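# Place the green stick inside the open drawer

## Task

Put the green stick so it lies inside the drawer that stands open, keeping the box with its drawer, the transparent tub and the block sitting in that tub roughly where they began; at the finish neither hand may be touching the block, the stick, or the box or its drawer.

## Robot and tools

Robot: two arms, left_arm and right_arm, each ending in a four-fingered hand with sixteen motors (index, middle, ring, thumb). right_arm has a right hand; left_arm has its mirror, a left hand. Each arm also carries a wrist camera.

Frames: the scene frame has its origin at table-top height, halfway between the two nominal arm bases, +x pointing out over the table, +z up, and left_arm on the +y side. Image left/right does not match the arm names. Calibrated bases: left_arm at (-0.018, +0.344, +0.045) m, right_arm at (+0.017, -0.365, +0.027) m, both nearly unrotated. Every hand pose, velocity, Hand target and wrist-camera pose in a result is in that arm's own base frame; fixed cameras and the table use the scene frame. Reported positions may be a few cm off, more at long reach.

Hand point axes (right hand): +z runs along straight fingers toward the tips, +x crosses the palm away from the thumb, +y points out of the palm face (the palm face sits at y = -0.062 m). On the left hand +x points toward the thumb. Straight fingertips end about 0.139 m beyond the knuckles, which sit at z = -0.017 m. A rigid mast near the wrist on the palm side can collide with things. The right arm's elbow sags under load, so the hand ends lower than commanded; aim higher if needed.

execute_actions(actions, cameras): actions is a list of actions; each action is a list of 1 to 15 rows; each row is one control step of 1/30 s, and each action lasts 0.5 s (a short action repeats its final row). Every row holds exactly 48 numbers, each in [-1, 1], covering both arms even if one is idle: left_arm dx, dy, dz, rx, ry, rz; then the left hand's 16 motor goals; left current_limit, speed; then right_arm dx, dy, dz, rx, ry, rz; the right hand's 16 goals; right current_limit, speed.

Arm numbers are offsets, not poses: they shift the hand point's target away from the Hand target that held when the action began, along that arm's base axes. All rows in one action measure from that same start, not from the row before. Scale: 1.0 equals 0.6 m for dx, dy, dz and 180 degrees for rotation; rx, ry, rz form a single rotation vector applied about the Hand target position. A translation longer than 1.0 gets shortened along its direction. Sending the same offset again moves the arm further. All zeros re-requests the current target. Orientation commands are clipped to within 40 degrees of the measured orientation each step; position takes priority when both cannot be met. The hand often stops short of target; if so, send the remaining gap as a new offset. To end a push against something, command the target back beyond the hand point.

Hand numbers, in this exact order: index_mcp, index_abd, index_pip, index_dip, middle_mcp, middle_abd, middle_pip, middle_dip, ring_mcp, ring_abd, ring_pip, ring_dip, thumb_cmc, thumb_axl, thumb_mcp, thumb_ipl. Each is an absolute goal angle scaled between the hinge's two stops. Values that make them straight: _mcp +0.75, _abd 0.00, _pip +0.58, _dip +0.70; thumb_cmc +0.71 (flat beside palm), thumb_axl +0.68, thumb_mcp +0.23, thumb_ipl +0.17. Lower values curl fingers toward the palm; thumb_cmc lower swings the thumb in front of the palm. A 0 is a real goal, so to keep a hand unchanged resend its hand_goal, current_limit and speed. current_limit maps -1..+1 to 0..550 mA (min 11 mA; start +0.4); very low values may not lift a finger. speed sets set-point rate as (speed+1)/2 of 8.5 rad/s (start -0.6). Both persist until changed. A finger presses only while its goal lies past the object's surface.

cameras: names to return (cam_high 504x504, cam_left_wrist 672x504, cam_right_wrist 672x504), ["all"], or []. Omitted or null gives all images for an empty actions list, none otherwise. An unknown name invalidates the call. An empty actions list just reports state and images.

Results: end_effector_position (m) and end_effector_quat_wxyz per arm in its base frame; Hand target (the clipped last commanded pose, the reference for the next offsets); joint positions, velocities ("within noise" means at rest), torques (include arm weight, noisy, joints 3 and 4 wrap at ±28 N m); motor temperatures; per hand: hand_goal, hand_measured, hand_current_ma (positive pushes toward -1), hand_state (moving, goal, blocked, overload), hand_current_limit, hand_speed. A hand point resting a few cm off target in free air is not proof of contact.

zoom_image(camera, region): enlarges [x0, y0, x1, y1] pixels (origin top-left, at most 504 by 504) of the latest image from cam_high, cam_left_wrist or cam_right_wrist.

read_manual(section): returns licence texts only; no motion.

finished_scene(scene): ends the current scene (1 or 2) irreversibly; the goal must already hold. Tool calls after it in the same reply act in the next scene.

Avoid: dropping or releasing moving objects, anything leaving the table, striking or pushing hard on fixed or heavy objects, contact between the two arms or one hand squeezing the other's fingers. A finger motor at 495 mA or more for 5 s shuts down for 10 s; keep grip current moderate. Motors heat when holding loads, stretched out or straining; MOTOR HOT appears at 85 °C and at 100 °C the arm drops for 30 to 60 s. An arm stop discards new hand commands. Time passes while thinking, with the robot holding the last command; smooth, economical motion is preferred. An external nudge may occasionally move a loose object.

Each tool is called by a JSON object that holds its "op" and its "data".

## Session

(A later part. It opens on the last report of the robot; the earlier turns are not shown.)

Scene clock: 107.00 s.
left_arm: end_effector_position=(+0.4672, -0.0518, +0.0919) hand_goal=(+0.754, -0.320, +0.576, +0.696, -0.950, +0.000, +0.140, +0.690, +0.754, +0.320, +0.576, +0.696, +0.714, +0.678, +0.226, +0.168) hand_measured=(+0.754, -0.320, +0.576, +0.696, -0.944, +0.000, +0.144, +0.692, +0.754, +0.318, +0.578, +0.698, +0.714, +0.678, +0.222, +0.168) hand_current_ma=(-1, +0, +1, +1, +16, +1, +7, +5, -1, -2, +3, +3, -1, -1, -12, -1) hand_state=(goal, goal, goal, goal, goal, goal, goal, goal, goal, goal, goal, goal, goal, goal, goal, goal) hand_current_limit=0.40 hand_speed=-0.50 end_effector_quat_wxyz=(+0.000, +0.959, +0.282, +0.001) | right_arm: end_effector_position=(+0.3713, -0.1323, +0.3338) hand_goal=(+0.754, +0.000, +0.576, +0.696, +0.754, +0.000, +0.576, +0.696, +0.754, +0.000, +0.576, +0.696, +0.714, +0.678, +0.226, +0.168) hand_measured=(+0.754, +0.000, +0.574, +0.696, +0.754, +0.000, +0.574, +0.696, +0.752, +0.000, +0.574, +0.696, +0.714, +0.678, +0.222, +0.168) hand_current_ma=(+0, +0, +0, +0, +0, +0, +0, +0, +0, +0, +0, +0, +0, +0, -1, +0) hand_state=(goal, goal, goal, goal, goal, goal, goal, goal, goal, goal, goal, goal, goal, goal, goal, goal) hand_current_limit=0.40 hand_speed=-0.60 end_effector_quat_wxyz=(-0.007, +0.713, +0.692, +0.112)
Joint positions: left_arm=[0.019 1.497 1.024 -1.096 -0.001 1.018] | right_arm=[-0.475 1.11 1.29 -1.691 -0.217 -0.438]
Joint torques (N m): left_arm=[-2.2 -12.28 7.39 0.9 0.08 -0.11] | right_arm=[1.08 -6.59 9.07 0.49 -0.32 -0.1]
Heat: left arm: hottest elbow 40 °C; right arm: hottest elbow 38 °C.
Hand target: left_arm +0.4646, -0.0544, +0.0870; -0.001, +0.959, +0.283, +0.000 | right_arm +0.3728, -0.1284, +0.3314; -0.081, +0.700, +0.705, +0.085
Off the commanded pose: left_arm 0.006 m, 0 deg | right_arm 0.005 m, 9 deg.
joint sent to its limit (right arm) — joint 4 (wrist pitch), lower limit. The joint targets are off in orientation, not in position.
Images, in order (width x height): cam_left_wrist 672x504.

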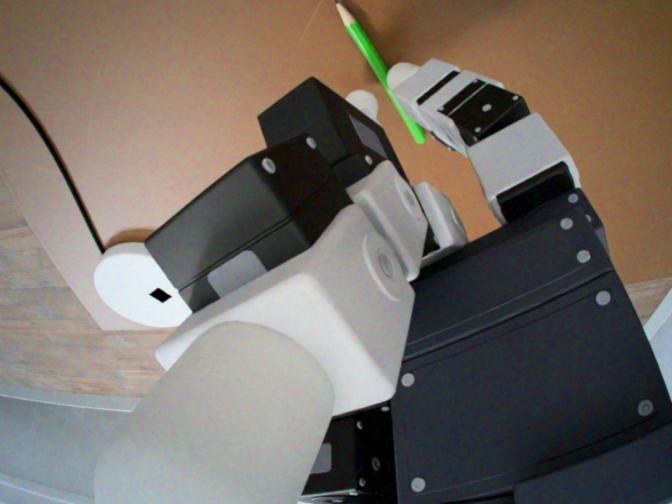

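{"op": "execute_actions", "data": {"actions": [[[-0.0085,0.001,-0.01,0,0,0,0.754,-0.32,0.576,0.696,-0.95,0,0.14,0.69,0.754,0.32,0.576,0.696,0.714,0.678,0.226,0.168,0.4,-0.5,0,0,0,0,0,0,0.754,0,0.576,0.696,0.754,0,0.576,0.696,0.754,0,0.576,0.696,0.714,0.678,0.226,0.168,0.4,-0.6]],[[0,0,-0.029,0,0,0,0.754,-0.32,0.576,0.696,-0.95,0,0.14,0.69,0.754,0.32,0.576,0.696,0.714,0.678,0.226,0.168,0.4,-0.5,0,0,0,0,0,0,0.754,0,0.576,0.696,0.754,0,0.576,0.696,0.754,0,0.576,0.696,0.714,0.678,0.226,0.168,0.4,-0.6]]], "cameras": ["cam_left_wrist"]}}

{"op": "zoom_image", "data": {"camera": "cam_left_wrist", "region": [250, 0, 550, 220]}}

Scene clock: 114.93 s.
left_arm: end_effector_position=(+0.4636, -0.0518, +0.0813) hand_goal=(+0.754, -0.320, +0.576, +0.696, -0.950, +0.000, +0.140, +0.690, +0.754, +0.320, +0.576, +0.696, +0.714, +0.678, +0.226, +0.168) hand_measured=(+0.760, -0.340, +0.580, +0.698, -0.944, +0.000, +0.144, +0.692, +0.758, +0.314, +0.578, +0.698, +0.714, +0.678, +0.222, +0.168) hand_current_ma=(+13, -50, +7, +2, +17, +1, +7, +5, +8, -10, +5, +3, -1, -1, -12, -1) hand_state=(goal, goal, goal, goal, goal, goal, goal, goal, goal, goal, goal, goal, goal, goal, goal, goal) hand_current_limit=0.40 hand_speed=-0.50 end_effector_quat_wxyz=(+0.002, +0.959, +0.282, +0.008) | right_arm: end_effector_position=(+0.3713, -0.1323, +0.3338) hand_goal=(+0.754, +0.000, +0.576, +0.696, +0.754, +0.000, +0.576, +0.696, +0.754, +0.000, +0.576, +0.696, +0.714, +0.678, +0.226, +0.168) hand_measured=(+0.754, +0.000, +0.574, +0.696, +0.754, +0.000, +0.574, +0.696, +0.752, +0.000, +0.574, +0.696, +0.714, +0.678, +0.222, +0.168) hand_current_ma=(+0, +0, +0, +0, +0, +0, +0, +0, +0, +0, +0, +0, +0, +0, -1, +0) hand_state=(goal, goal, goal, goal, goal, goal, goal, goal, goal, goal, goal, goal, goal, goal, goal, goal) hand_current_limit=0.40 hand_speed=-0.60 end_effector_quat_wxyz=(-0.007, +0.713, +0.692, +0.112)
Joint positions: left_arm=[0.019 1.494 0.987 -1.047 -0.001 1.018] | right_arm=[-0.475 1.11 1.29 -1.691 -0.217 -0.438]
Joint torques (N m): left_arm=[-1.85 -10.29 6.35 1.52 0.11 -0.1] | right_arm=[1.03 -6.65 9.1 0.5 -0.32 -0.1]
Heat: left arm: hottest elbow 40 °C; right arm: hottest elbow 38 °C.
Hand target: left_arm +0.4596, -0.0538, +0.0637; -0.001, +0.959, +0.283, +0.000 | right_arm +0.3728, -0.1284, +0.3314; -0.081, +0.700, +0.705, +0.085
Off the commanded pose: left_arm 0.018 m, 1 deg | right_arm 0.005 m, 9 deg.
joint sent to its limit (right arm) — joint 4 (wrist pitch), lower limit. The joint targets are off in orientation, not in position.
Images, in order (width x height): cam_left_wrist 672x504.

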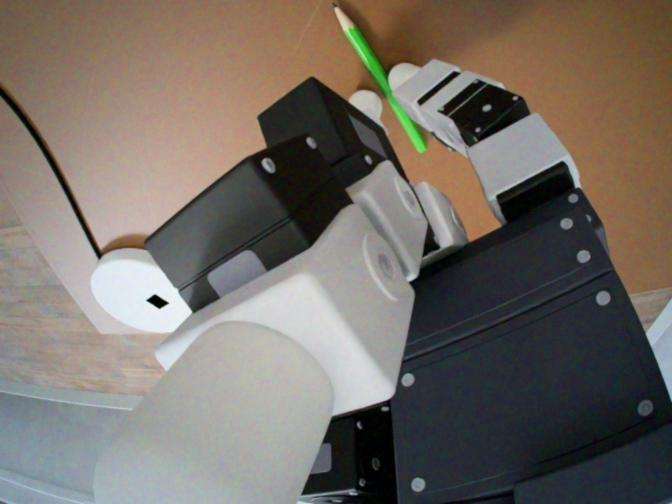

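Scaled by 1.680 from the camera's 672x504 image, which has a finer 960x720 frame.

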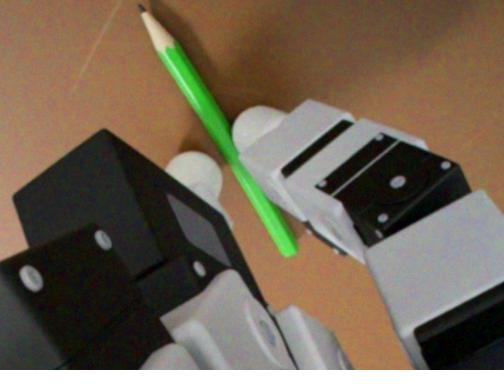

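{"op": "execute_actions", "data": {"actions": [[[0,0,0,0,0,0,0.754,-0.52,0.576,0.696,-0.95,0,0.14,0.69,0.754,0.52,0.576,0.696,0.714,0.678,0.226,0.168,0.7,-0.9,0,0,0,0,0,0,0.754,0,0.576,0.696,0.754,0,0.576,0.696,0.754,0,0.576,0.696,0.714,0.678,0.226,0.168,0.4,-0.6]],[[0,0,0.02,0,0,0,0.754,-0.52,0.576,0.696,-0.95,0,0.14,0.69,0.754,0.52,0.576,0.696,0.714,0.678,0.226,0.168,0.7,-0.9,0,0,0,0,0,0,0.754,0,0.576,0.696,0.754,0,0.576,0.696,0.754,0,0.576,0.696,0.714,0.678,0.226,0.168,0.4,-0.6]]], "cameras": ["cam_left_wrist"]}}

{"op": "zoom_image", "data": {"camera": "cam_left_wrist", "region": [300, 0, 500, 180]}}

Scene clock: 118.97 s.
left_arm: end_effector_position=(+0.4616, -0.0523, +0.0805) hand_goal=(+0.754, -0.520, +0.576, +0.696, -0.950, +0.000, +0.140, +0.690, +0.754, +0.520, +0.576, +0.696, +0.714, +0.678, +0.226, +0.168) hand_measured=(+0.758, -0.384, +0.580, +0.698, -0.944, +0.000, +0.144, +0.692, +0.760, +0.360, +0.582, +0.698, +0.714, +0.678, +0.222, +0.168) hand_current_ma=(+9, +468, +7, +2, +17, +1, +7, +5, +19, -467, +16, +5, -1, -1, -12, -1) hand_state=(goal, blocked, goal, goal, goal, goal, goal, goal, goal, blocked, goal, goal, goal, goal, goal, goal) hand_current_limit=0.70 hand_speed=-0.90 end_effector_quat_wxyz=(+0.003, +0.959, +0.282, +0.006) | right_arm: end_effector_position=(+0.3713, -0.1323, +0.3338) hand_goal=(+0.754, +0.000, +0.576, +0.696, +0.754, +0.000, +0.576, +0.696, +0.754, +0.000, +0.576, +0.696, +0.714, +0.678, +0.226, +0.168) hand_measured=(+0.754, +0.000, +0.574, +0.696, +0.754, +0.000, +0.574, +0.696, +0.752, +0.000, +0.574, +0.696, +0.714, +0.678, +0.222, +0.168) hand_current_ma=(+0, +0, +0, +0, +0, +0, +0, +0, +0, +0, +0, +0, +0, +0, -1, +0) hand_state=(goal, goal, goal, goal, goal, goal, goal, goal, goal, goal, goal, goal, goal, goal, goal, goal) hand_current_limit=0.40 hand_speed=-0.60 end_effector_quat_wxyz=(-0.007, +0.713, +0.692, +0.112)
Joint positions: left_arm=[0.019 1.493 0.983 -1.049 0.002 1.018] | right_arm=[-0.475 1.11 1.29 -1.691 -0.217 -0.438]
Joint torques (N m): left_arm=[-1.32 -10.93 8.23 0.47 0.04 -0.09] | right_arm=[1.08 -6.65 9.1 0.47 -0.32 -0.11]
Heat: left arm: hottest elbow 40 °C; right arm: hottest elbow 38 °C.
Hand target: left_arm +0.4596, -0.0538, +0.0757; -0.001, +0.959, +0.283, +0.000 | right_arm +0.3728, -0.1284, +0.3314; -0.081, +0.700, +0.705, +0.085
Off the commanded pose: left_arm 0.005 m, 1 deg | right_arm 0.005 m, 9 deg.
joint sent to its limit (right arm) — joint 4 (wrist pitch), lower limit. The joint targets are off in orientation, not in position.
Images, in order (width x height): cam_left_wrist 672x504.

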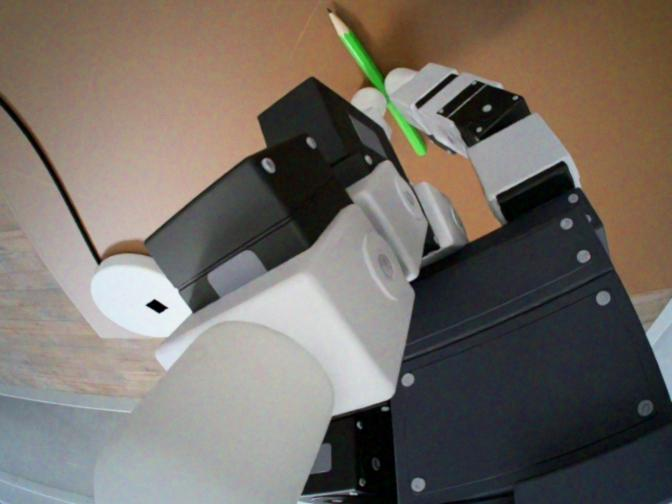

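Scaled by 2.520 from the camera's 672x504 image, which has a finer 960x720 frame.

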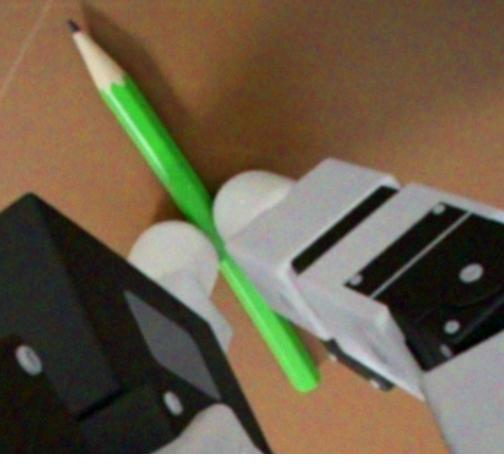

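{"op": "execute_actions", "data": {"actions": [[[0,0,0.03,0,0,0,0.754,-0.52,0.576,0.696,-0.95,0,0.14,0.69,0.754,0.52,0.576,0.696,0.714,0.678,0.226,0.168,0.7,-0.9,0,0,0,0,0,0,0.754,0,0.576,0.696,0.754,0,0.576,0.696,0.754,0,0.576,0.696,0.714,0.678,0.226,0.168,0.4,-0.6]],[[0,0,0.04,0,0,0,0.754,-0.52,0.576,0.696,-0.95,0,0.14,0.69,0.754,0.52,0.576,0.696,0.714,0.678,0.226,0.168,0.7,-0.9,0,0,0,0,0,0,0.754,0,0.576,0.696,0.754,0,0.576,0.696,0.754,0,0.576,0.696,0.714,0.678,0.226,0.168,0.4,-0.6]]], "cameras": ["cam_left_wrist"]}}

{"op": "zoom_image", "data": {"camera": "cam_left_wrist", "region": [300, 0, 500, 180]}}

Scene clock: 123.70 s.
left_arm: end_effector_position=(+0.4447, -0.0525, +0.1030) hand_goal=(+0.754, -0.520, +0.576, +0.696, -0.950, +0.000, +0.140, +0.690, +0.754, +0.520, +0.576, +0.696, +0.714, +0.678, +0.226, +0.168) hand_measured=(+0.752, -0.384, +0.578, +0.698, -0.944, +0.000, +0.144, +0.692, +0.756, +0.360, +0.578, +0.698, +0.714, +0.678, +0.222, +0.168) hand_current_ma=(-2, +467, +2, +2, +18, +1, +7, +5, +2, -467, +6, +5, -1, -1, -12, -1) hand_state=(goal, blocked, goal, goal, goal, goal, goal, goal, goal, blocked, goal, goal, goal, goal, goal, goal) hand_current_limit=0.70 hand_speed=-0.90 end_effector_quat_wxyz=(-0.003, +0.959, +0.282, -0.014) | right_arm: end_effector_position=(+0.3713, -0.1323, +0.3338) hand_goal=(+0.754, +0.000, +0.576, +0.696, +0.754, +0.000, +0.576, +0.696, +0.754, +0.000, +0.576, +0.696, +0.714, +0.678, +0.226, +0.168) hand_measured=(+0.754, +0.000, +0.574, +0.696, +0.754, +0.000, +0.574, +0.696, +0.752, +0.000, +0.574, +0.696, +0.714, +0.678, +0.222, +0.168) hand_current_ma=(+0, +0, +0, +0, +0, +0, +0, +0, +0, +0, +0, +0, +0, +0, -1, +0) hand_state=(goal, goal, goal, goal, goal, goal, goal, goal, goal, goal, goal, goal, goal, goal, goal, goal) hand_current_limit=0.40 hand_speed=-0.60 end_effector_quat_wxyz=(-0.007, +0.713, +0.692, +0.112)
Joint positions: left_arm=[0.019 1.444 1.005 -1.161 0.001 1.018] | right_arm=[-0.475 1.11 1.29 -1.691 -0.217 -0.438]
Joint torques (N m): left_arm=[-1.85 -11.16 12.44 0.17 0.03 -0.1] | right_arm=[0.97 -6.65 9.09 0.49 -0.32 -0.11]
Heat: left arm: hottest elbow 40 °C; right arm: hottest elbow 38 °C.
Hand target: left_arm +0.4595, -0.0538, +0.1175; -0.001, +0.959, +0.283, +0.000 | right_arm +0.3728, -0.1284, +0.3314; -0.081, +0.700, +0.705, +0.085
Off the commanded pose: left_arm 0.021 m, 2 deg | right_arm 0.005 m, 9 deg.
joint sent to its limit (right arm) — joint 4 (wrist pitch), lower limit. The joint targets are off in orientation, not in position.
Images, in order (width x height): cam_left_wrist 672x504.

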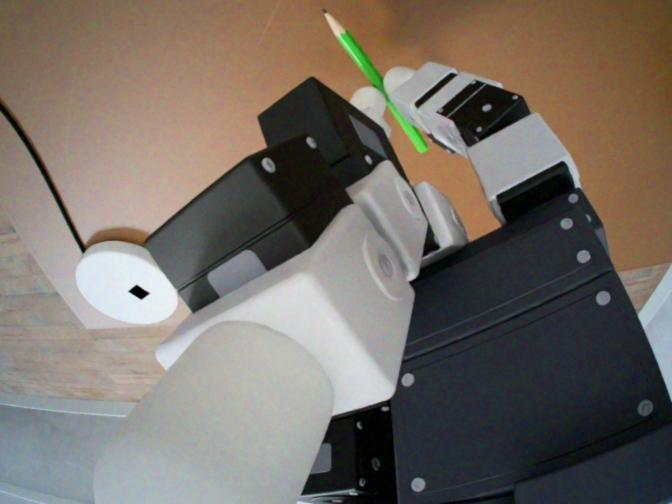

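Scaled by 2.520 from the camera's 672x504 image, which has a finer 960x720 frame.

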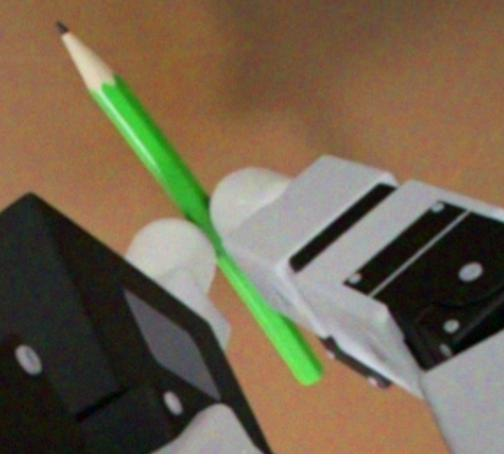

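{"op": "execute_actions", "data": {"actions": [[[0,0,0.07,0,0,0,0.754,-0.52,0.576,0.696,-0.95,0,0.14,0.69,0.754,0.52,0.576,0.696,0.714,0.678,0.226,0.168,0.6,-0.9,0,0,0,0,0,0,0.754,0,0.576,0.696,0.754,0,0.576,0.696,0.754,0,0.576,0.696,0.714,0.678,0.226,0.168,0.4,-0.6]],[[0,0,0.08,0,0,0,0.754,-0.52,0.576,0.696,-0.95,0,0.14,0.69,0.754,0.52,0.576,0.696,0.714,0.678,0.226,0.168,0.6,-0.9,0,0,0,0,0,0,0.754,0,0.576,0.696,0.754,0,0.576,0.696,0.754,0,0.576,0.696,0.714,0.678,0.226,0.168,0.4,-0.6]],[[0,0,0.08,0,0,0,0.754,-0.52,0.576,0.696,-0.95,0,0.14,0.69,0.754,0.52,0.576,0.696,0.714,0.678,0.226,0.168,0.6,-0.9,0,0,0,0,0,0,0.754,0,0.576,0.696,0.754,0,0.576,0.696,0.754,0,0.576,0.696,0.714,0.678,0.226,0.168,0.4,-0.6]],[[0,0,0.075,0,0,0,0.754,-0.52,0.576,0.696,-0.95,0,0.14,0.69,0.754,0.52,0.576,0.696,0.714,0.678,0.226,0.168,0.6,-0.9,0,0,0,0,0,0,0.754,0,0.576,0.696,0.754,0,0.576,0.696,0.754,0,0.576,0.696,0.714,0.678,0.226,0.168,0.4,-0.6]],[[-0.019,-0.15,0,0,0,-0.0356,0.754,-0.52,0.576,0.696,-0.95,0,0.14,0.69,0.754,0.52,0.576,0.696,0.714,0.678,0.226,0.168,0.6,-0.9,0,0,0,0,0,0,0.754,0,0.576,0.696,0.754,0,0.576,0.696,0.754,0,0.576,0.696,0.714,0.678,0.226,0.168,0.4,-0.6]],[[-0.019,-0.18,0,0,0,-0.0356,0.754,-0.52,0.576,0.696,-0.95,0,0.14,0.69,0.754,0.52,0.576,0.696,0.714,0.678,0.226,0.168,0.6,-0.9,0,0,0,0,0,0,0.754,0,0.576,0.696,0.754,0,0.576,0.696,0.754,0,0.576,0.696,0.714,0.678,0.226,0.168,0.4,-0.6]]], "cameras": ["cam_high","cam_left_wrist"]}}

Scene clock: 137.30 s.
left_arm: end_effector_position=(+0.4270, -0.2476, +0.2833) hand_goal=(+0.754, -0.520, +0.576, +0.696, -0.950, +0.000, +0.140, +0.690, +0.754, +0.520, +0.576, +0.696, +0.714, +0.678, +0.226, +0.168) hand_measured=(+0.750, -0.400, +0.576, +0.698, -0.942, +0.002, +0.142, +0.692, +0.752, +0.380, +0.578, +0.698, +0.712, +0.678, +0.222, +0.168) hand_current_ma=(-10, +426, +0, +2, +19, +3, +5, +5, -4, -440, +3, +5, -4, -1, -14, -1) hand_state=(goal, blocked, goal, goal, goal, goal, goal, goal, goal, blocked, goal, goal, goal, goal, goal, goal) hand_current_limit=0.60 hand_speed=-0.90 end_effector_quat_wxyz=(-0.009, +0.985, +0.171, -0.013) | right_arm: end_effector_position=(+0.3713, -0.1323, +0.3338) hand_goal=(+0.754, +0.000, +0.576, +0.696, +0.754, +0.000, +0.576, +0.696, +0.754, +0.000, +0.576, +0.696, +0.714, +0.678, +0.226, +0.168) hand_measured=(+0.754, +0.000, +0.574, +0.696, +0.754, +0.000, +0.574, +0.696, +0.752, +0.000, +0.574, +0.696, +0.714, +0.678, +0.222, +0.168) hand_current_ma=(+0, +0, +0, +0, +0, +0, +0, +0, +0, +0, +0, +0, +0, +0, -1, +0) hand_state=(goal, goal, goal, goal, goal, goal, goal, goal, goal, goal, goal, goal, goal, goal, goal, goal) hand_current_limit=0.40 hand_speed=-0.60 end_effector_quat_wxyz=(-0.007, +0.713, +0.692, +0.112)
Joint positions: left_arm=[-0.434 1.446 1.494 -1.65 0.001 0.794] | right_arm=[-0.475 1.11 1.29 -1.691 -0.217 -0.438]
Joint torques (N m): left_arm=[-1.55 -11.69 14.09 0.21 0.06 -0.08] | right_arm=[1.08 -6.48 9.07 0.5 -0.32 -0.11]
Heat: left arm: hottest elbow 40 °C; right arm: hottest elbow 38 °C.
Hand target: left_arm +0.4368, -0.2517, +0.3007; -0.001, +0.985, +0.175, +0.000 | right_arm +0.3728, -0.1284, +0.3314; -0.081, +0.700, +0.705, +0.085
Off the commanded pose: left_arm 0.020 m, 2 deg | right_arm 0.005 m, 9 deg.
joint sent to its limit (right arm) — joint 4 (wrist pitch), lower limit. The joint targets are off in orientation, not in position.
Images, in order (width x height): cam_high 504x504, cam_left_wrist 672x504.

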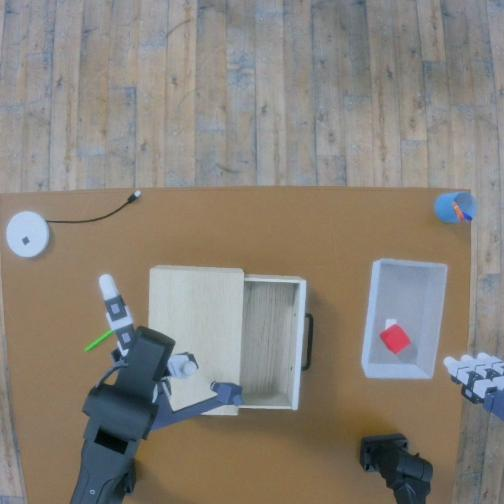

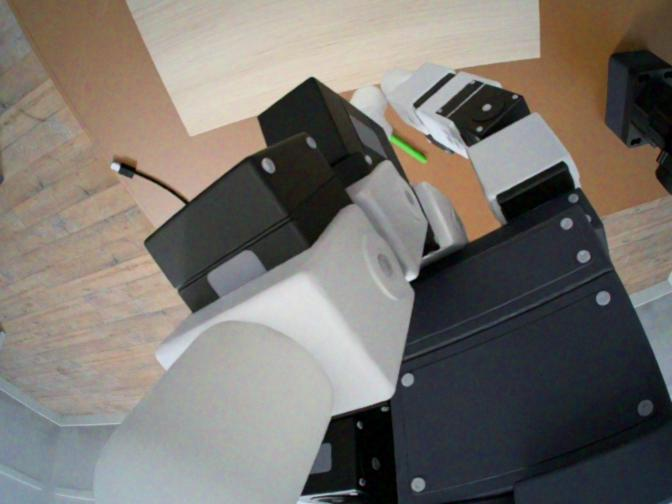

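{"op": "zoom_image", "data": {"camera": "cam_high", "region": [50, 260, 170, 400]}}

{"op": "zoom_image", "data": {"camera": "cam_left_wrist", "region": [300, 0, 500, 180]}}

Scaled by 3.600 from the camera's 504x504 image, which has a finer 720x720 frame.

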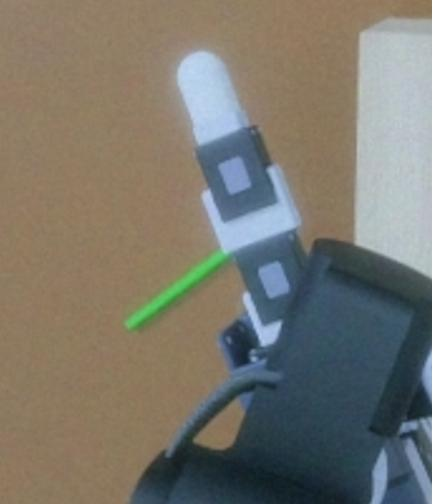

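Scaled by 2.520 from the camera's 672x504 image, which has a finer 960x720 frame.

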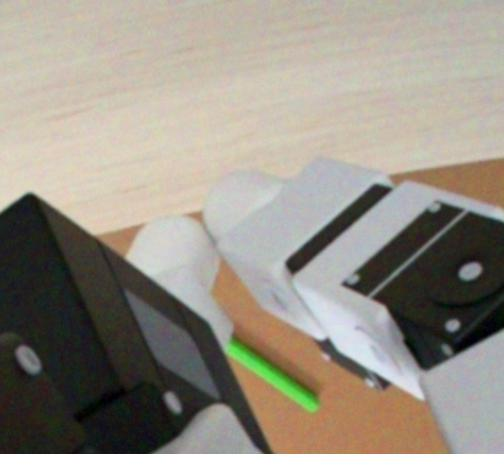

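{"op": "execute_actions", "data": {"actions": [[[-0.007,0.158,0,0,0,0.038,0.754,-0.32,0.576,0.696,-0.95,0,0.14,0.69,0.754,0.32,0.576,0.696,0.714,0.678,0.226,0.168,0.4,-0.5,0,0,0,0,0,0,0.754,0,0.576,0.696,0.754,0,0.576,0.696,0.754,0,0.576,0.696,0.714,0.678,0.226,0.168,0.4,-0.6]],[[-0.007,0.158,0,0,0,0.038,0.754,-0.32,0.576,0.696,-0.95,0,0.14,0.69,0.754,0.32,0.576,0.696,0.714,0.678,0.226,0.168,0.4,-0.5,0,0,0,0,0,0,0.754,0,0.576,0.696,0.754,0,0.576,0.696,0.754,0,0.576,0.696,0.714,0.678,0.226,0.168,0.4,-0.6]],[[0,0,-0.15,0,0,0,0.754,-0.32,0.576,0.696,-0.95,0,0.14,0.69,0.754,0.32,0.576,0.696,0.714,0.678,0.226,0.168,0.4,-0.5,0,0,0,0,0,0,0.754,0,0.576,0.696,0.754,0,0.576,0.696,0.754,0,0.576,0.696,0.714,0.678,0.226,0.168,0.4,-0.6]],[[0,0,-0.14,0,0,0,0.754,-0.32,0.576,0.696,-0.95,0,0.14,0.69,0.754,0.32,0.576,0.696,0.714,0.678,0.226,0.168,0.4,-0.5,0,0,0,0,0,0,0.754,0,0.576,0.696,0.754,0,0.576,0.696,0.754,0,0.576,0.696,0.714,0.678,0.226,0.168,0.4,-0.6]]], "cameras": ["cam_high","cam_left_wrist"]}}

{"op": "zoom_image", "data": {"camera": "cam_left_wrist", "region": [250, 0, 550, 220]}}

Scene clock: 162.57 s.
left_arm: end_effector_position=(+0.4247, -0.0594, +0.1220) hand_goal=(+0.754, -0.320, +0.576, +0.696, -0.950, +0.000, +0.140, +0.690, +0.754, +0.320, +0.576, +0.696, +0.714, +0.678, +0.226, +0.168) hand_measured=(+0.752, -0.320, +0.576, +0.698, -0.944, +0.000, +0.142, +0.692, +0.752, +0.320, +0.576, +0.698, +0.714, +0.678, +0.222, +0.168) hand_current_ma=(-3, +1, -1, +2, +17, +1, +5, +5, -3, -1, +0, +5, +0, -1, -12, -1) hand_state=(goal, goal, goal, goal, goal, goal, goal, goal, goal, goal, goal, goal, goal, goal, goal, goal) hand_current_limit=0.40 hand_speed=-0.50 end_effector_quat_wxyz=(-0.005, +0.955, +0.296, -0.009) | right_arm: end_effector_position=(+0.3713, -0.1323, +0.3338) hand_goal=(+0.754, +0.000, +0.576, +0.696, +0.754, +0.000, +0.576, +0.696, +0.754, +0.000, +0.576, +0.696, +0.714, +0.678, +0.226, +0.168) hand_measured=(+0.754, +0.000, +0.574, +0.696, +0.754, +0.000, +0.574, +0.696, +0.752, +0.000, +0.574, +0.696, +0.714, +0.678, +0.222, +0.168) hand_current_ma=(+0, +0, +0, +0, +0, +0, +0, +0, +0, +0, +0, +0, +0, +0, -1, +0) hand_state=(goal, goal, goal, goal, goal, goal, goal, goal, goal, goal, goal, goal, goal, goal, goal, goal) hand_current_limit=0.40 hand_speed=-0.60 end_effector_quat_wxyz=(-0.007, +0.713, +0.692, +0.112)
Joint positions: left_arm=[-0.007 1.36 0.974 -1.204 -0.004 0.963] | right_arm=[-0.475 1.11 1.29 -1.691 -0.217 -0.438]
Joint torques (N m): left_arm=[-1.38 -10.23 9.46 0.88 0.18 0.07] | right_arm=[1.08 -6.59 9.07 0.51 -0.32 -0.11]
Motor temperatures (°C): left_arm=[34 38 43 31 28 29] | right_arm=[31 36 38 28 27 31]
Heat: left arm: hottest elbow 43 °C; right arm: hottest elbow 38 °C.
Hand target: left_arm +0.4284, -0.0622, +0.1267; -0.001, +0.957, +0.290, +0.000 | right_arm +0.3728, -0.1284, +0.3314; -0.081, +0.700, +0.705, +0.085
Off the commanded pose: left_arm 0.006 m, 1 deg | right_arm 0.005 m, 9 deg.
joint sent to its limit (right arm) — joint 4 (wrist pitch), lower limit. The joint targets are off in orientation, not in position.
Images, in order (width x height): cam_high 504x504, cam_left_wrist 672x504.

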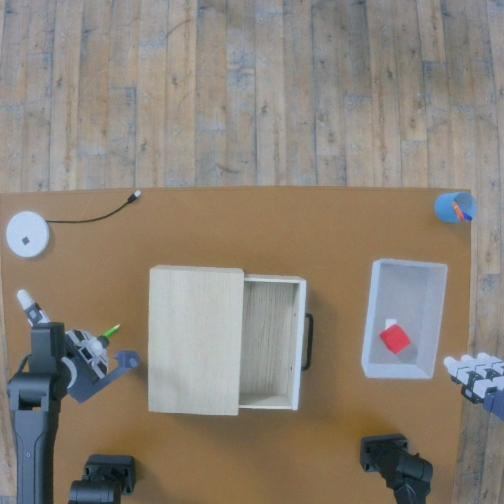

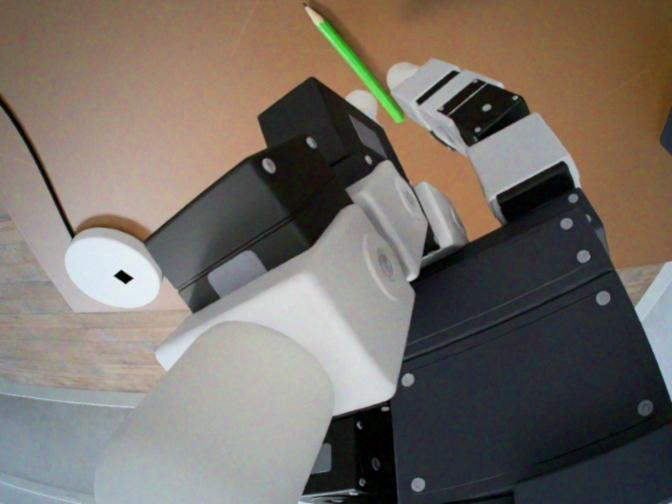

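Scaled by 1.680 from the camera's 672x504 image, which has a finer 960x720 frame.

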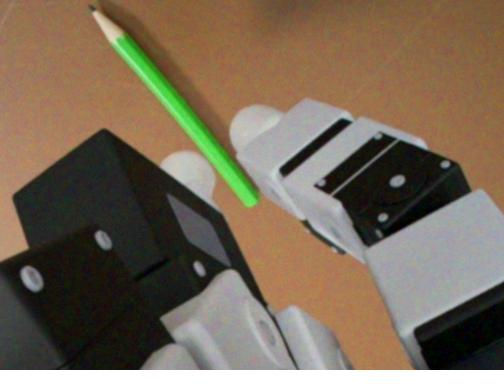

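{"op": "execute_actions", "data": {"actions": [[[0.012,0.012,-0.055,0,0,0.02,0.754,-0.32,0.576,0.696,-0.95,0,0.14,0.69,0.754,0.32,0.576,0.696,0.714,0.678,0.226,0.168,0.4,-0.5,0,0,0,0,0,0,0.754,0,0.576,0.696,0.754,0,0.576,0.696,0.754,0,0.576,0.696,0.714,0.678,0.226,0.168,0.4,-0.6]],[[0,0,-0.01,0,0,0,0.754,-0.32,0.576,0.696,-0.95,0,0.14,0.69,0.754,0.32,0.576,0.696,0.714,0.678,0.226,0.168,0.4,-0.5,0,0,0,0,0,0,0.754,0,0.576,0.696,0.754,0,0.576,0.696,0.754,0,0.576,0.696,0.714,0.678,0.226,0.168,0.4,-0.6]]], "cameras": ["cam_left_wrist"]}}

{"op": "zoom_image", "data": {"camera": "cam_left_wrist", "region": [250, 0, 550, 220]}}

Scene clock: 172.40 s.
left_arm: end_effector_position=(+0.4376, -0.0569, +0.0989) hand_goal=(+0.754, -0.320, +0.576, +0.696, -0.950, +0.000, +0.140, +0.690, +0.754, +0.320, +0.576, +0.696, +0.714, +0.678, +0.226, +0.168) hand_measured=(+0.754, -0.320, +0.576, +0.698, -0.944, +0.000, +0.142, +0.692, +0.754, +0.318, +0.576, +0.698, +0.714, +0.678, +0.222, +0.168) hand_current_ma=(-1, +1, -1, +2, +17, +1, +5, +5, -1, -2, +0, +5, +0, -1, -12, -1) hand_state=(goal, goal, goal, goal, goal, goal, goal, goal, goal, goal, goal, goal, goal, goal, goal, goal) hand_current_limit=0.40 hand_speed=-0.50 end_effector_quat_wxyz=(+0.001, +0.949, +0.314, +0.009) | right_arm: end_effector_position=(+0.3713, -0.1323, +0.3338) hand_goal=(+0.754, +0.000, +0.576, +0.696, +0.754, +0.000, +0.576, +0.696, +0.754, +0.000, +0.576, +0.696, +0.714, +0.678, +0.226, +0.168) hand_measured=(+0.754, +0.000, +0.574, +0.696, +0.754, +0.000, +0.574, +0.696, +0.752, +0.000, +0.574, +0.696, +0.714, +0.678, +0.222, +0.168) hand_current_ma=(+0, +0, +0, +0, +0, +0, +0, +0, +0, +0, +0, +0, +0, +0, -1, +0) hand_state=(goal, goal, goal, goal, goal, goal, goal, goal, goal, goal, goal, goal, goal, goal, goal, goal) hand_current_limit=0.40 hand_speed=-0.60 end_effector_quat_wxyz=(-0.007, +0.713, +0.692, +0.112)
Joint positions: left_arm=[-0.007 1.394 0.934 -1.093 -0.004 0.925] | right_arm=[-0.475 1.11 1.29 -1.691 -0.217 -0.438]
Joint torques (N m): left_arm=[-0.73 -9.29 7.71 1.02 0.2 -0.11] | right_arm=[1.08 -6.59 9.06 0.49 -0.32 -0.11]
Heat: left arm: hottest elbow 43 °C; right arm: hottest elbow 38 °C.
Hand target: left_arm +0.4355, -0.0549, +0.0876; -0.001, +0.947, +0.320, +0.000 | right_arm +0.3728, -0.1284, +0.3314; -0.081, +0.700, +0.705, +0.085
Off the commanded pose: left_arm 0.012 m, 1 deg | right_arm 0.005 m, 9 deg.
joint sent to its limit (right arm) — joint 4 (wrist pitch), lower limit. The joint targets are off in orientation, not in position.
Images, in order (width x height): cam_left_wrist 672x504.

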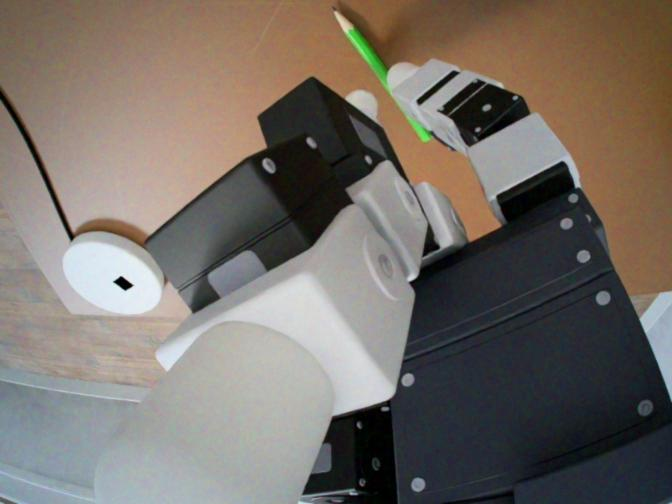

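Scaled by 1.680 from the camera's 672x504 image, which has a finer 960x720 frame.

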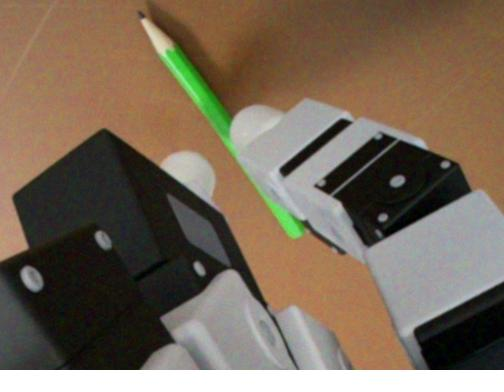

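{"op": "execute_actions", "data": {"actions": [[[-0.0125,0.0065,0,0,0,0.005,0.754,-0.32,0.576,0.696,-0.95,0,0.14,0.69,0.754,0.32,0.576,0.696,0.714,0.678,0.226,0.168,0.4,-0.5,0,0,0,0,0,0,0.754,0,0.576,0.696,0.754,0,0.576,0.696,0.754,0,0.576,0.696,0.714,0.678,0.226,0.168,0.4,-0.6]],[[0,0,-0.018,0,0,0,0.754,-0.32,0.576,0.696,-0.95,0,0.14,0.69,0.754,0.32,0.576,0.696,0.714,0.678,0.226,0.168,0.4,-0.5,0,0,0,0,0,0,0.754,0,0.576,0.696,0.754,0,0.576,0.696,0.754,0,0.576,0.696,0.714,0.678,0.226,0.168,0.4,-0.6]]], "cameras": ["cam_left_wrist"]}}

{"op": "zoom_image", "data": {"camera": "cam_left_wrist", "region": [250, 0, 550, 220]}}

Scene clock: 180.13 s.
left_arm: end_effector_position=(+0.4297, -0.0550, +0.0856) hand_goal=(+0.754, -0.320, +0.576, +0.696, -0.950, +0.000, +0.140, +0.690, +0.754, +0.320, +0.576, +0.696, +0.714, +0.678, +0.226, +0.168) hand_measured=(+0.754, -0.320, +0.576, +0.698, -0.944, +0.000, +0.142, +0.692, +0.754, +0.318, +0.576, +0.698, +0.714, +0.678, +0.222, +0.168) hand_current_ma=(-1, +1, -1, +2, +17, +1, +5, +5, -1, -2, +0, +5, +0, -1, -12, -1) hand_state=(goal, goal, goal, goal, goal, goal, goal, goal, goal, goal, goal, goal, goal, goal, goal, goal) hand_current_limit=0.40 hand_speed=-0.50 end_effector_quat_wxyz=(+0.000, +0.948, +0.320, +0.006) | right_arm: end_effector_position=(+0.3713, -0.1323, +0.3338) hand_goal=(+0.754, +0.000, +0.576, +0.696, +0.754, +0.000, +0.576, +0.696, +0.754, +0.000, +0.576, +0.696, +0.714, +0.678, +0.226, +0.168) hand_measured=(+0.754, +0.000, +0.574, +0.696, +0.754, +0.000, +0.574, +0.696, +0.752, +0.000, +0.574, +0.696, +0.714, +0.678, +0.222, +0.168) hand_current_ma=(+0, +0, +0, +0, +0, +0, +0, +0, +0, +0, +0, +0, +0, +0, -1, +0) hand_state=(goal, goal, goal, goal, goal, goal, goal, goal, goal, goal, goal, goal, goal, goal, goal, goal) hand_current_limit=0.40 hand_speed=-0.60 end_effector_quat_wxyz=(-0.007, +0.713, +0.692, +0.112)
Joint positions: left_arm=[-0.004 1.393 0.894 -1.06 -0.004 0.917] | right_arm=[-0.475 1.11 1.29 -1.691 -0.217 -0.438]
Joint torques (N m): left_arm=[-0.44 -9.29 7.66 0.98 0.19 -0.11] | right_arm=[1.03 -6.59 9.07 0.5 -0.32 -0.11]
Heat: left arm: hottest elbow 42 °C; right arm: hottest elbow 38 °C.
Hand target: left_arm +0.4281, -0.0510, +0.0767; -0.001, +0.945, +0.328, +0.000 | right_arm +0.3728, -0.1284, +0.3314; -0.081, +0.700, +0.705, +0.085
Off the commanded pose: left_arm 0.010 m, 1 deg | right_arm 0.005 m, 9 deg.
joint sent to its limit (right arm) — joint 4 (wrist pitch), lower limit. The joint targets are off in orientation, not in position.
Images, in order (width x height): cam_left_wrist 672x504.

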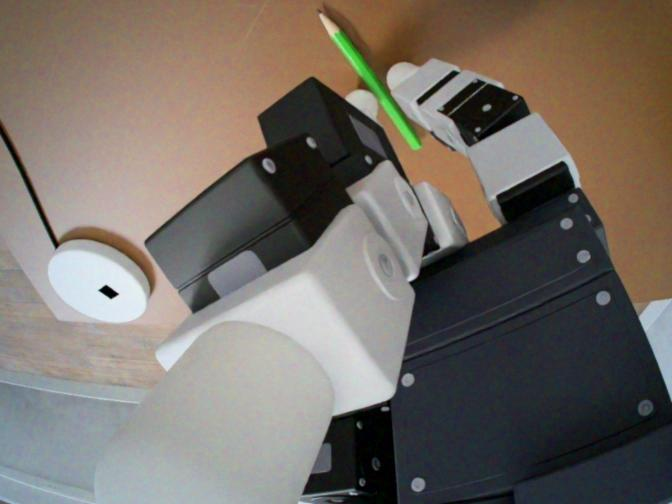

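Scaled by 1.680 from the camera's 672x504 image, which has a finer 960x720 frame.

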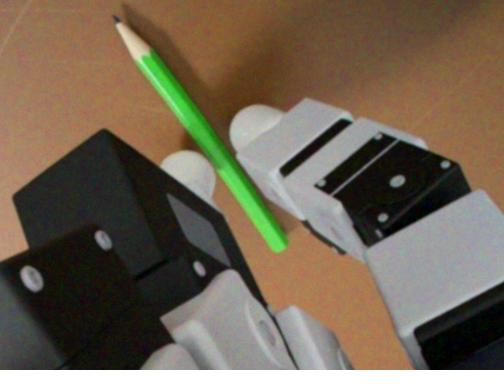

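{"op": "execute_actions", "data": {"actions": [[[0,0,-0.028,0,0,0,0.754,-0.32,0.576,0.696,-0.95,0,0.14,0.69,0.754,0.32,0.576,0.696,0.714,0.678,0.226,0.168,0.4,-0.5,0,0,0,0,0,0,0.754,0,0.576,0.696,0.754,0,0.576,0.696,0.754,0,0.576,0.696,0.714,0.678,0.226,0.168,0.4,-0.6]],[[0,0,-0.01,0,0,0,0.754,-0.37,0.576,0.696,-0.95,0,0.14,0.69,0.754,0.37,0.576,0.696,0.714,0.678,0.226,0.168,0.4,-0.8,0,0,0,0,0,0,0.754,0,0.576,0.696,0.754,0,0.576,0.696,0.754,0,0.576,0.696,0.714,0.678,0.226,0.168,0.4,-0.6]]], "cameras": ["cam_left_wrist"]}}

{"op": "zoom_image", "data": {"camera": "cam_left_wrist", "region": [300, 0, 500, 180]}}

Scene clock: 185.77 s.
left_arm: end_effector_position=(+0.4332, -0.0557, +0.0806) hand_goal=(+0.754, -0.370, +0.576, +0.696, -0.950, +0.000, +0.140, +0.690, +0.754, +0.370, +0.576, +0.696, +0.714, +0.678, +0.226, +0.168) hand_measured=(+0.762, -0.352, +0.580, +0.698, -0.942, +0.000, +0.142, +0.692, +0.766, +0.338, +0.586, +0.700, +0.714, +0.678, +0.222, +0.168) hand_current_ma=(+20, +45, +11, +4, +20, +1, +5, +5, +35, -88, +24, +9, +0, -1, -13, -1) hand_state=(goal, goal, goal, goal, goal, goal, goal, goal, goal, blocked, goal, goal, goal, goal, goal, goal) hand_current_limit=0.40 hand_speed=-0.80 end_effector_quat_wxyz=(+0.006, +0.947, +0.320, +0.017) | right_arm: end_effector_position=(+0.3713, -0.1323, +0.3338) hand_goal=(+0.754, +0.000, +0.576, +0.696, +0.754, +0.000, +0.576, +0.696, +0.754, +0.000, +0.576, +0.696, +0.714, +0.678, +0.226, +0.168) hand_measured=(+0.754, +0.000, +0.574, +0.696, +0.754, +0.000, +0.574, +0.696, +0.752, +0.000, +0.574, +0.696, +0.714, +0.678, +0.222, +0.168) hand_current_ma=(+0, +0, +0, +0, +0, +0, +0, +0, +0, +0, +0, +0, +0, +0, -1, +0) hand_state=(goal, goal, goal, goal, goal, goal, goal, goal, goal, goal, goal, goal, goal, goal, goal, goal) hand_current_limit=0.40 hand_speed=-0.60 end_effector_quat_wxyz=(-0.007, +0.713, +0.692, +0.112)
Joint positions: left_arm=[-0.003 1.398 0.878 -1.015 0.001 0.917] | right_arm=[-0.475 1.11 1.29 -1.691 -0.217 -0.438]
Joint torques (N m): left_arm=[-0.38 -6.95 5.86 1.91 0 -0.12] | right_arm=[1.08 -6.53 9.07 0.49 -0.32 -0.11]
Heat: left arm: hottest elbow 42 °C; right arm: hottest elbow 38 °C.
Hand target: left_arm +0.4281, -0.0510, +0.0540; -0.001, +0.945, +0.328, +0.000 | right_arm +0.3728, -0.1284, +0.3314; -0.081, +0.700, +0.705, +0.085
Off the commanded pose: left_arm 0.027 m, 2 deg | right_arm 0.005 m, 9 deg.
joint sent to its limit (right arm) — joint 4 (wrist pitch), lower limit. The joint targets are off in orientation, not in position.
Images, in order (width x height): cam_left_wrist 672x504.

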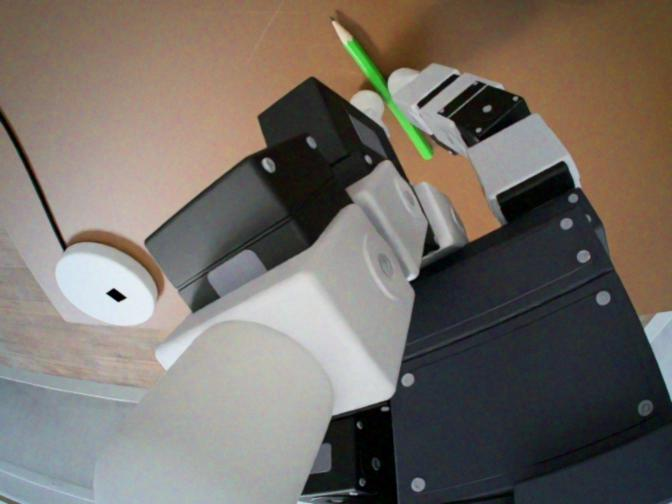

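Scaled by 2.520 from the camera's 672x504 image, which has a finer 960x720 frame.

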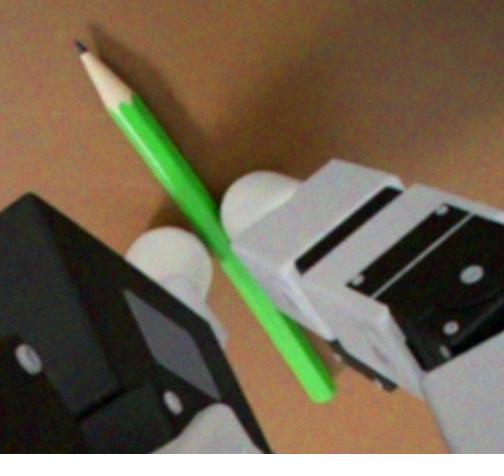

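{"op": "execute_actions", "data": {"actions": [[[0,0,0,0,0,0,0.754,-0.55,0.576,0.696,-0.95,0,0.14,0.69,0.754,0.55,0.576,0.696,0.714,0.678,0.226,0.168,0.75,-0.9,0,0,0,0,0,0,0.754,0,0.576,0.696,0.754,0,0.576,0.696,0.754,0,0.576,0.696,0.714,0.678,0.226,0.168,0.4,-0.6]],[[0,0,0.015,0,0,0,0.754,-0.55,0.576,0.696,-0.95,0,0.14,0.69,0.754,0.55,0.576,0.696,0.714,0.678,0.226,0.168,0.75,-0.9,0,0,0,0,0,0,0.754,0,0.576,0.696,0.754,0,0.576,0.696,0.754,0,0.576,0.696,0.714,0.678,0.226,0.168,0.4,-0.6]],[[0,0,0.015,0,0,0,0.754,-0.55,0.576,0.696,-0.95,0,0.14,0.69,0.754,0.55,0.576,0.696,0.714,0.678,0.226,0.168,0.75,-0.9,0,0,0,0,0,0,0.754,0,0.576,0.696,0.754,0,0.576,0.696,0.754,0,0.576,0.696,0.714,0.678,0.226,0.168,0.4,-0.6]],[[0,0,0.02,0,0,0,0.754,-0.55,0.576,0.696,-0.95,0,0.14,0.69,0.754,0.55,0.576,0.696,0.714,0.678,0.226,0.168,0.75,-0.9,0,0,0,0,0,0,0.754,0,0.576,0.696,0.754,0,0.576,0.696,0.754,0,0.576,0.696,0.714,0.678,0.226,0.168,0.4,-0.6]]], "cameras": ["cam_left_wrist"]}}

{"op": "zoom_image", "data": {"camera": "cam_left_wrist", "region": [300, 0, 500, 180]}}

Scene clock: 193.10 s.
left_arm: end_effector_position=(+0.4222, -0.0559, +0.0784) hand_goal=(+0.754, -0.550, +0.576, +0.696, -0.950, +0.000, +0.140, +0.690, +0.754, +0.550, +0.576, +0.696, +0.714, +0.678, +0.226, +0.168) hand_measured=(+0.744, -0.380, +0.570, +0.694, -0.942, +0.000, +0.142, +0.692, +0.754, +0.368, +0.578, +0.698, +0.714, +0.678, +0.222, +0.168) hand_current_ma=(-29, +481, -13, -4, +20, +1, +5, +5, +1, -481, +3, +4, +0, -1, -13, -1) hand_state=(goal, blocked, goal, goal, goal, goal, goal, goal, goal, blocked, goal, goal, goal, goal, goal, goal) hand_current_limit=0.75 hand_speed=-0.90 end_effector_quat_wxyz=(+0.001, +0.947, +0.320, -0.003) | right_arm: end_effector_position=(+0.3713, -0.1323, +0.3338) hand_goal=(+0.754, +0.000, +0.576, +0.696, +0.754, +0.000, +0.576, +0.696, +0.754, +0.000, +0.576, +0.696, +0.714, +0.678, +0.226, +0.168) hand_measured=(+0.754, +0.000, +0.574, +0.696, +0.754, +0.000, +0.574, +0.696, +0.752, +0.000, +0.574, +0.696, +0.714, +0.678, +0.222, +0.168) hand_current_ma=(+0, +0, +0, +0, +0, +0, +0, +0, +0, +0, +0, +0, +0, +0, -1, +0) hand_state=(goal, goal, goal, goal, goal, goal, goal, goal, goal, goal, goal, goal, goal, goal, goal, goal) hand_current_limit=0.40 hand_speed=-0.60 end_effector_quat_wxyz=(-0.007, +0.713, +0.692, +0.112)
Joint positions: left_arm=[-0.003 1.394 0.876 -1.057 0.003 0.916] | right_arm=[-0.475 1.11 1.29 -1.691 -0.217 -0.438]
Joint torques (N m): left_arm=[-0.5 -10.17 10.15 0.2 -0.04 -0.11] | right_arm=[1.14 -6.59 9.07 0.5 -0.32 -0.11]
Heat: left arm: hottest elbow 42 °C; right arm: hottest elbow 38 °C.
Hand target: left_arm +0.4281, -0.0510, +0.0840; -0.001, +0.945, +0.328, +0.000 | right_arm +0.3728, -0.1284, +0.3314; -0.081, +0.700, +0.705, +0.085
Off the commanded pose: left_arm 0.009 m, 1 deg | right_arm 0.005 m, 9 deg.
joint sent to its limit (right arm) — joint 4 (wrist pitch), lower limit. The joint targets are off in orientation, not in position.
Images, in order (width x height): cam_left_wrist 672x504.

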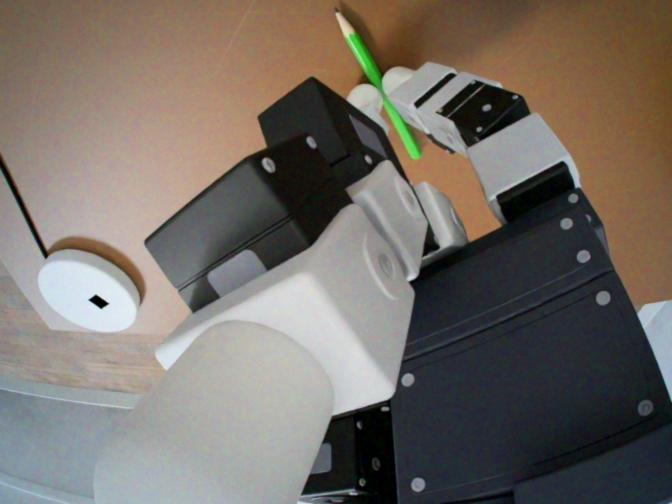

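Scaled by 2.520 from the camera's 672x504 image, which has a finer 960x720 frame.

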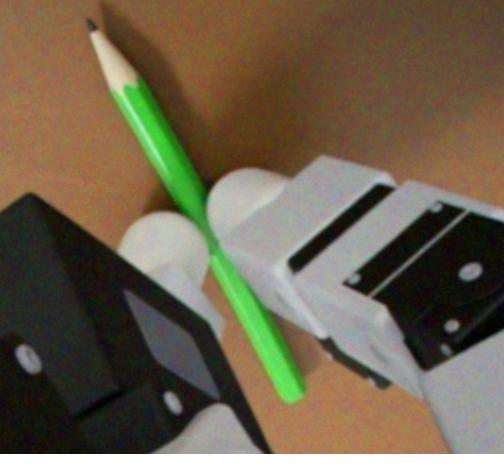

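{"op": "execute_actions", "data": {"actions": [[[0,0,0.03,0,0,0,0.754,-0.55,0.576,0.696,-0.95,0,0.14,0.69,0.754,0.55,0.576,0.696,0.714,0.678,0.226,0.168,0.75,-0.9,0,0,0,0,0,0,0.754,0,0.576,0.696,0.754,0,0.576,0.696,0.754,0,0.576,0.696,0.714,0.678,0.226,0.168,0.4,-0.6]]], "cameras": ["cam_left_wrist"]}}

Scene clock: 207.13 s.
left_arm: end_effector_position=(+0.4109, -0.0559, +0.0851) hand_goal=(+0.754, -0.550, +0.576, +0.696, -0.950, +0.000, +0.140, +0.690, +0.754, +0.550, +0.576, +0.696, +0.714, +0.678, +0.226, +0.168) hand_measured=(+0.744, -0.380, +0.570, +0.694, -0.942, +0.000, +0.142, +0.692, +0.754, +0.368, +0.578, +0.698, +0.714, +0.678, +0.222, +0.168) hand_current_ma=(-27, +481, -13, -4, +20, +1, +5, +5, +1, -481, +3, +4, +0, -1, -13, -1) hand_state=(goal, blocked, goal, goal, goal, goal, goal, goal, goal, blocked, goal, goal, goal, goal, goal, goal) hand_current_limit=0.75 hand_speed=-0.90 end_effector_quat_wxyz=(-0.004, +0.947, +0.320, -0.017) | right_arm: end_effector_position=(+0.3713, -0.1323, +0.3338) hand_goal=(+0.754, +0.000, +0.576, +0.696, +0.754, +0.000, +0.576, +0.696, +0.754, +0.000, +0.576, +0.696, +0.714, +0.678, +0.226, +0.168) hand_measured=(+0.754, +0.000, +0.574, +0.696, +0.754, +0.000, +0.574, +0.696, +0.752, +0.000, +0.574, +0.696, +0.714, +0.678, +0.222, +0.168) hand_current_ma=(+0, +0, +0, +0, +0, +0, +0, +0, +0, +0, +0, +0, +0, +0, -1, +0) hand_state=(goal, goal, goal, goal, goal, goal, goal, goal, goal, goal, goal, goal, goal, goal, goal, goal) hand_current_limit=0.40 hand_speed=-0.60 end_effector_quat_wxyz=(-0.007, +0.713, +0.692, +0.112)
Joint positions: left_arm=[-0.003 1.372 0.88 -1.115 0.003 0.916] | right_arm=[-0.475 1.11 1.29 -1.691 -0.217 -0.438]
Joint torques (N m): left_arm=[-0.38 -10.17 12.33 0.06 0.01 -0.1] | right_arm=[1.03 -6.59 9.09 0.53 -0.32 -0.11]
Heat: left arm: hottest elbow 41 °C; right arm: hottest elbow 38 °C.
Hand target: left_arm +0.4281, -0.0510, +0.1020; -0.001, +0.945, +0.328, +0.000 | right_arm +0.3728, -0.1284, +0.3314; -0.081, +0.700, +0.705, +0.085
Off the commanded pose: left_arm 0.025 m, 2 deg | right_arm 0.005 m, 9 deg.
joint sent to its limit (right arm) — joint 4 (wrist pitch), lower limit. The joint targets are off in orientation, not in position.
Images, in order (width x height): cam_left_wrist 672x504.

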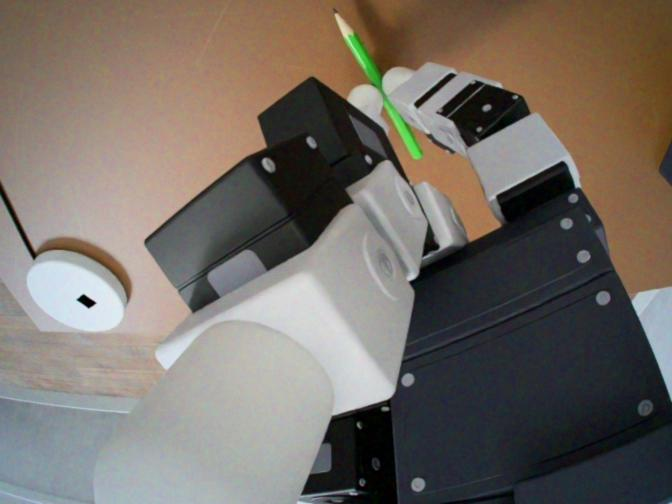

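{"op": "execute_actions", "data": {"actions": [[[0,0,0.05,0,0,0,0.754,-0.55,0.576,0.696,-0.95,0,0.14,0.69,0.754,0.55,0.576,0.696,0.714,0.678,0.226,0.168,0.75,-0.9,0,0,0,0,0,0,0.754,0,0.576,0.696,0.754,0,0.576,0.696,0.754,0,0.576,0.696,0.714,0.678,0.226,0.168,0.4,-0.6]],[[0,0,0.05,0,0,0,0.754,-0.55,0.576,0.696,-0.95,0,0.14,0.69,0.754,0.55,0.576,0.696,0.714,0.678,0.226,0.168,0.75,-0.9,0,0,0,0,0,0,0.754,0,0.576,0.696,0.754,0,0.576,0.696,0.754,0,0.576,0.696,0.714,0.678,0.226,0.168,0.4,-0.6]]], "cameras": ["cam_left_wrist"]}}

Scene clock: 211.63 s.
left_arm: end_effector_position=(+0.4148, -0.0558, +0.1472) hand_goal=(+0.754, -0.550, +0.576, +0.696, -0.950, +0.000, +0.140, +0.690, +0.754, +0.550, +0.576, +0.696, +0.714, +0.678, +0.226, +0.168) hand_measured=(+0.746, -0.394, +0.570, +0.694, -0.942, +0.000, +0.142, +0.692, +0.756, +0.386, +0.578, +0.698, +0.714, +0.678, +0.222, +0.168) hand_current_ma=(-21, +481, -12, -4, +21, +1, +5, +5, +2, -481, +3, +4, +0, -1, -13, -1) hand_state=(goal, blocked, goal, goal, goal, goal, goal, goal, goal, blocked, goal, goal, goal, goal, goal, goal) hand_current_limit=0.75 hand_speed=-0.90 end_effector_quat_wxyz=(-0.003, +0.947, +0.320, -0.014) | right_arm: end_effector_position=(+0.3713, -0.1323, +0.3338) hand_goal=(+0.754, +0.000, +0.576, +0.696, +0.754, +0.000, +0.576, +0.696, +0.754, +0.000, +0.576, +0.696, +0.714, +0.678, +0.226, +0.168) hand_measured=(+0.754, +0.000, +0.574, +0.696, +0.754, +0.000, +0.574, +0.696, +0.752, +0.000, +0.574, +0.696, +0.714, +0.678, +0.222, +0.168) hand_current_ma=(+0, +0, +0, +0, +0, +0, +0, +0, +0, +0, +0, +0, +0, +0, -1, +0) hand_state=(goal, goal, goal, goal, goal, goal, goal, goal, goal, goal, goal, goal, goal, goal, goal, goal) hand_current_limit=0.40 hand_speed=-0.60 end_effector_quat_wxyz=(-0.007, +0.713, +0.692, +0.112)
Joint positions: left_arm=[-0.003 1.307 0.995 -1.286 0.002 0.916] | right_arm=[-0.475 1.11 1.29 -1.691 -0.217 -0.438]
Joint torques (N m): left_arm=[0.09 -9.82 12.77 0.25 -0.02 -0.11] | right_arm=[1.03 -6.65 9.09 0.49 -0.32 -0.11]
Heat: left arm: hottest elbow 41 °C; right arm: hottest elbow 38 °C.
Hand target: left_arm +0.4282, -0.0510, +0.1621; -0.001, +0.945, +0.328, +0.000 | right_arm +0.3728, -0.1284, +0.3314; -0.081, +0.700, +0.705, +0.085
Off the commanded pose: left_arm 0.021 m, 2 deg | right_arm 0.005 m, 9 deg.
joint sent to its limit (right arm) — joint 4 (wrist pitch), lower limit. The joint targets are off in orientation, not in position.
Images, in order (width x height): cam_left_wrist 672x504.

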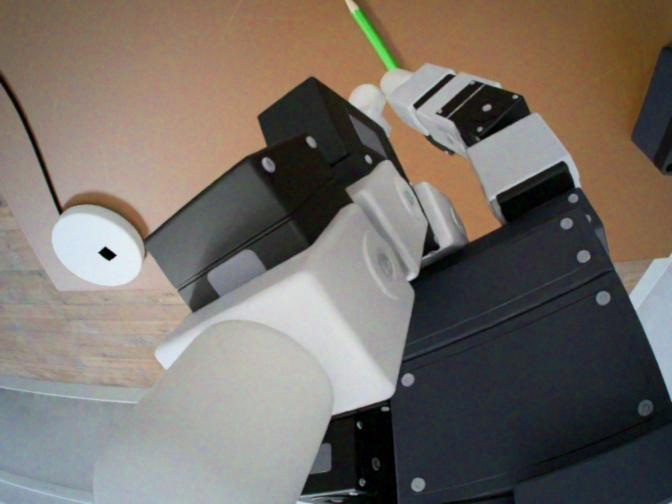

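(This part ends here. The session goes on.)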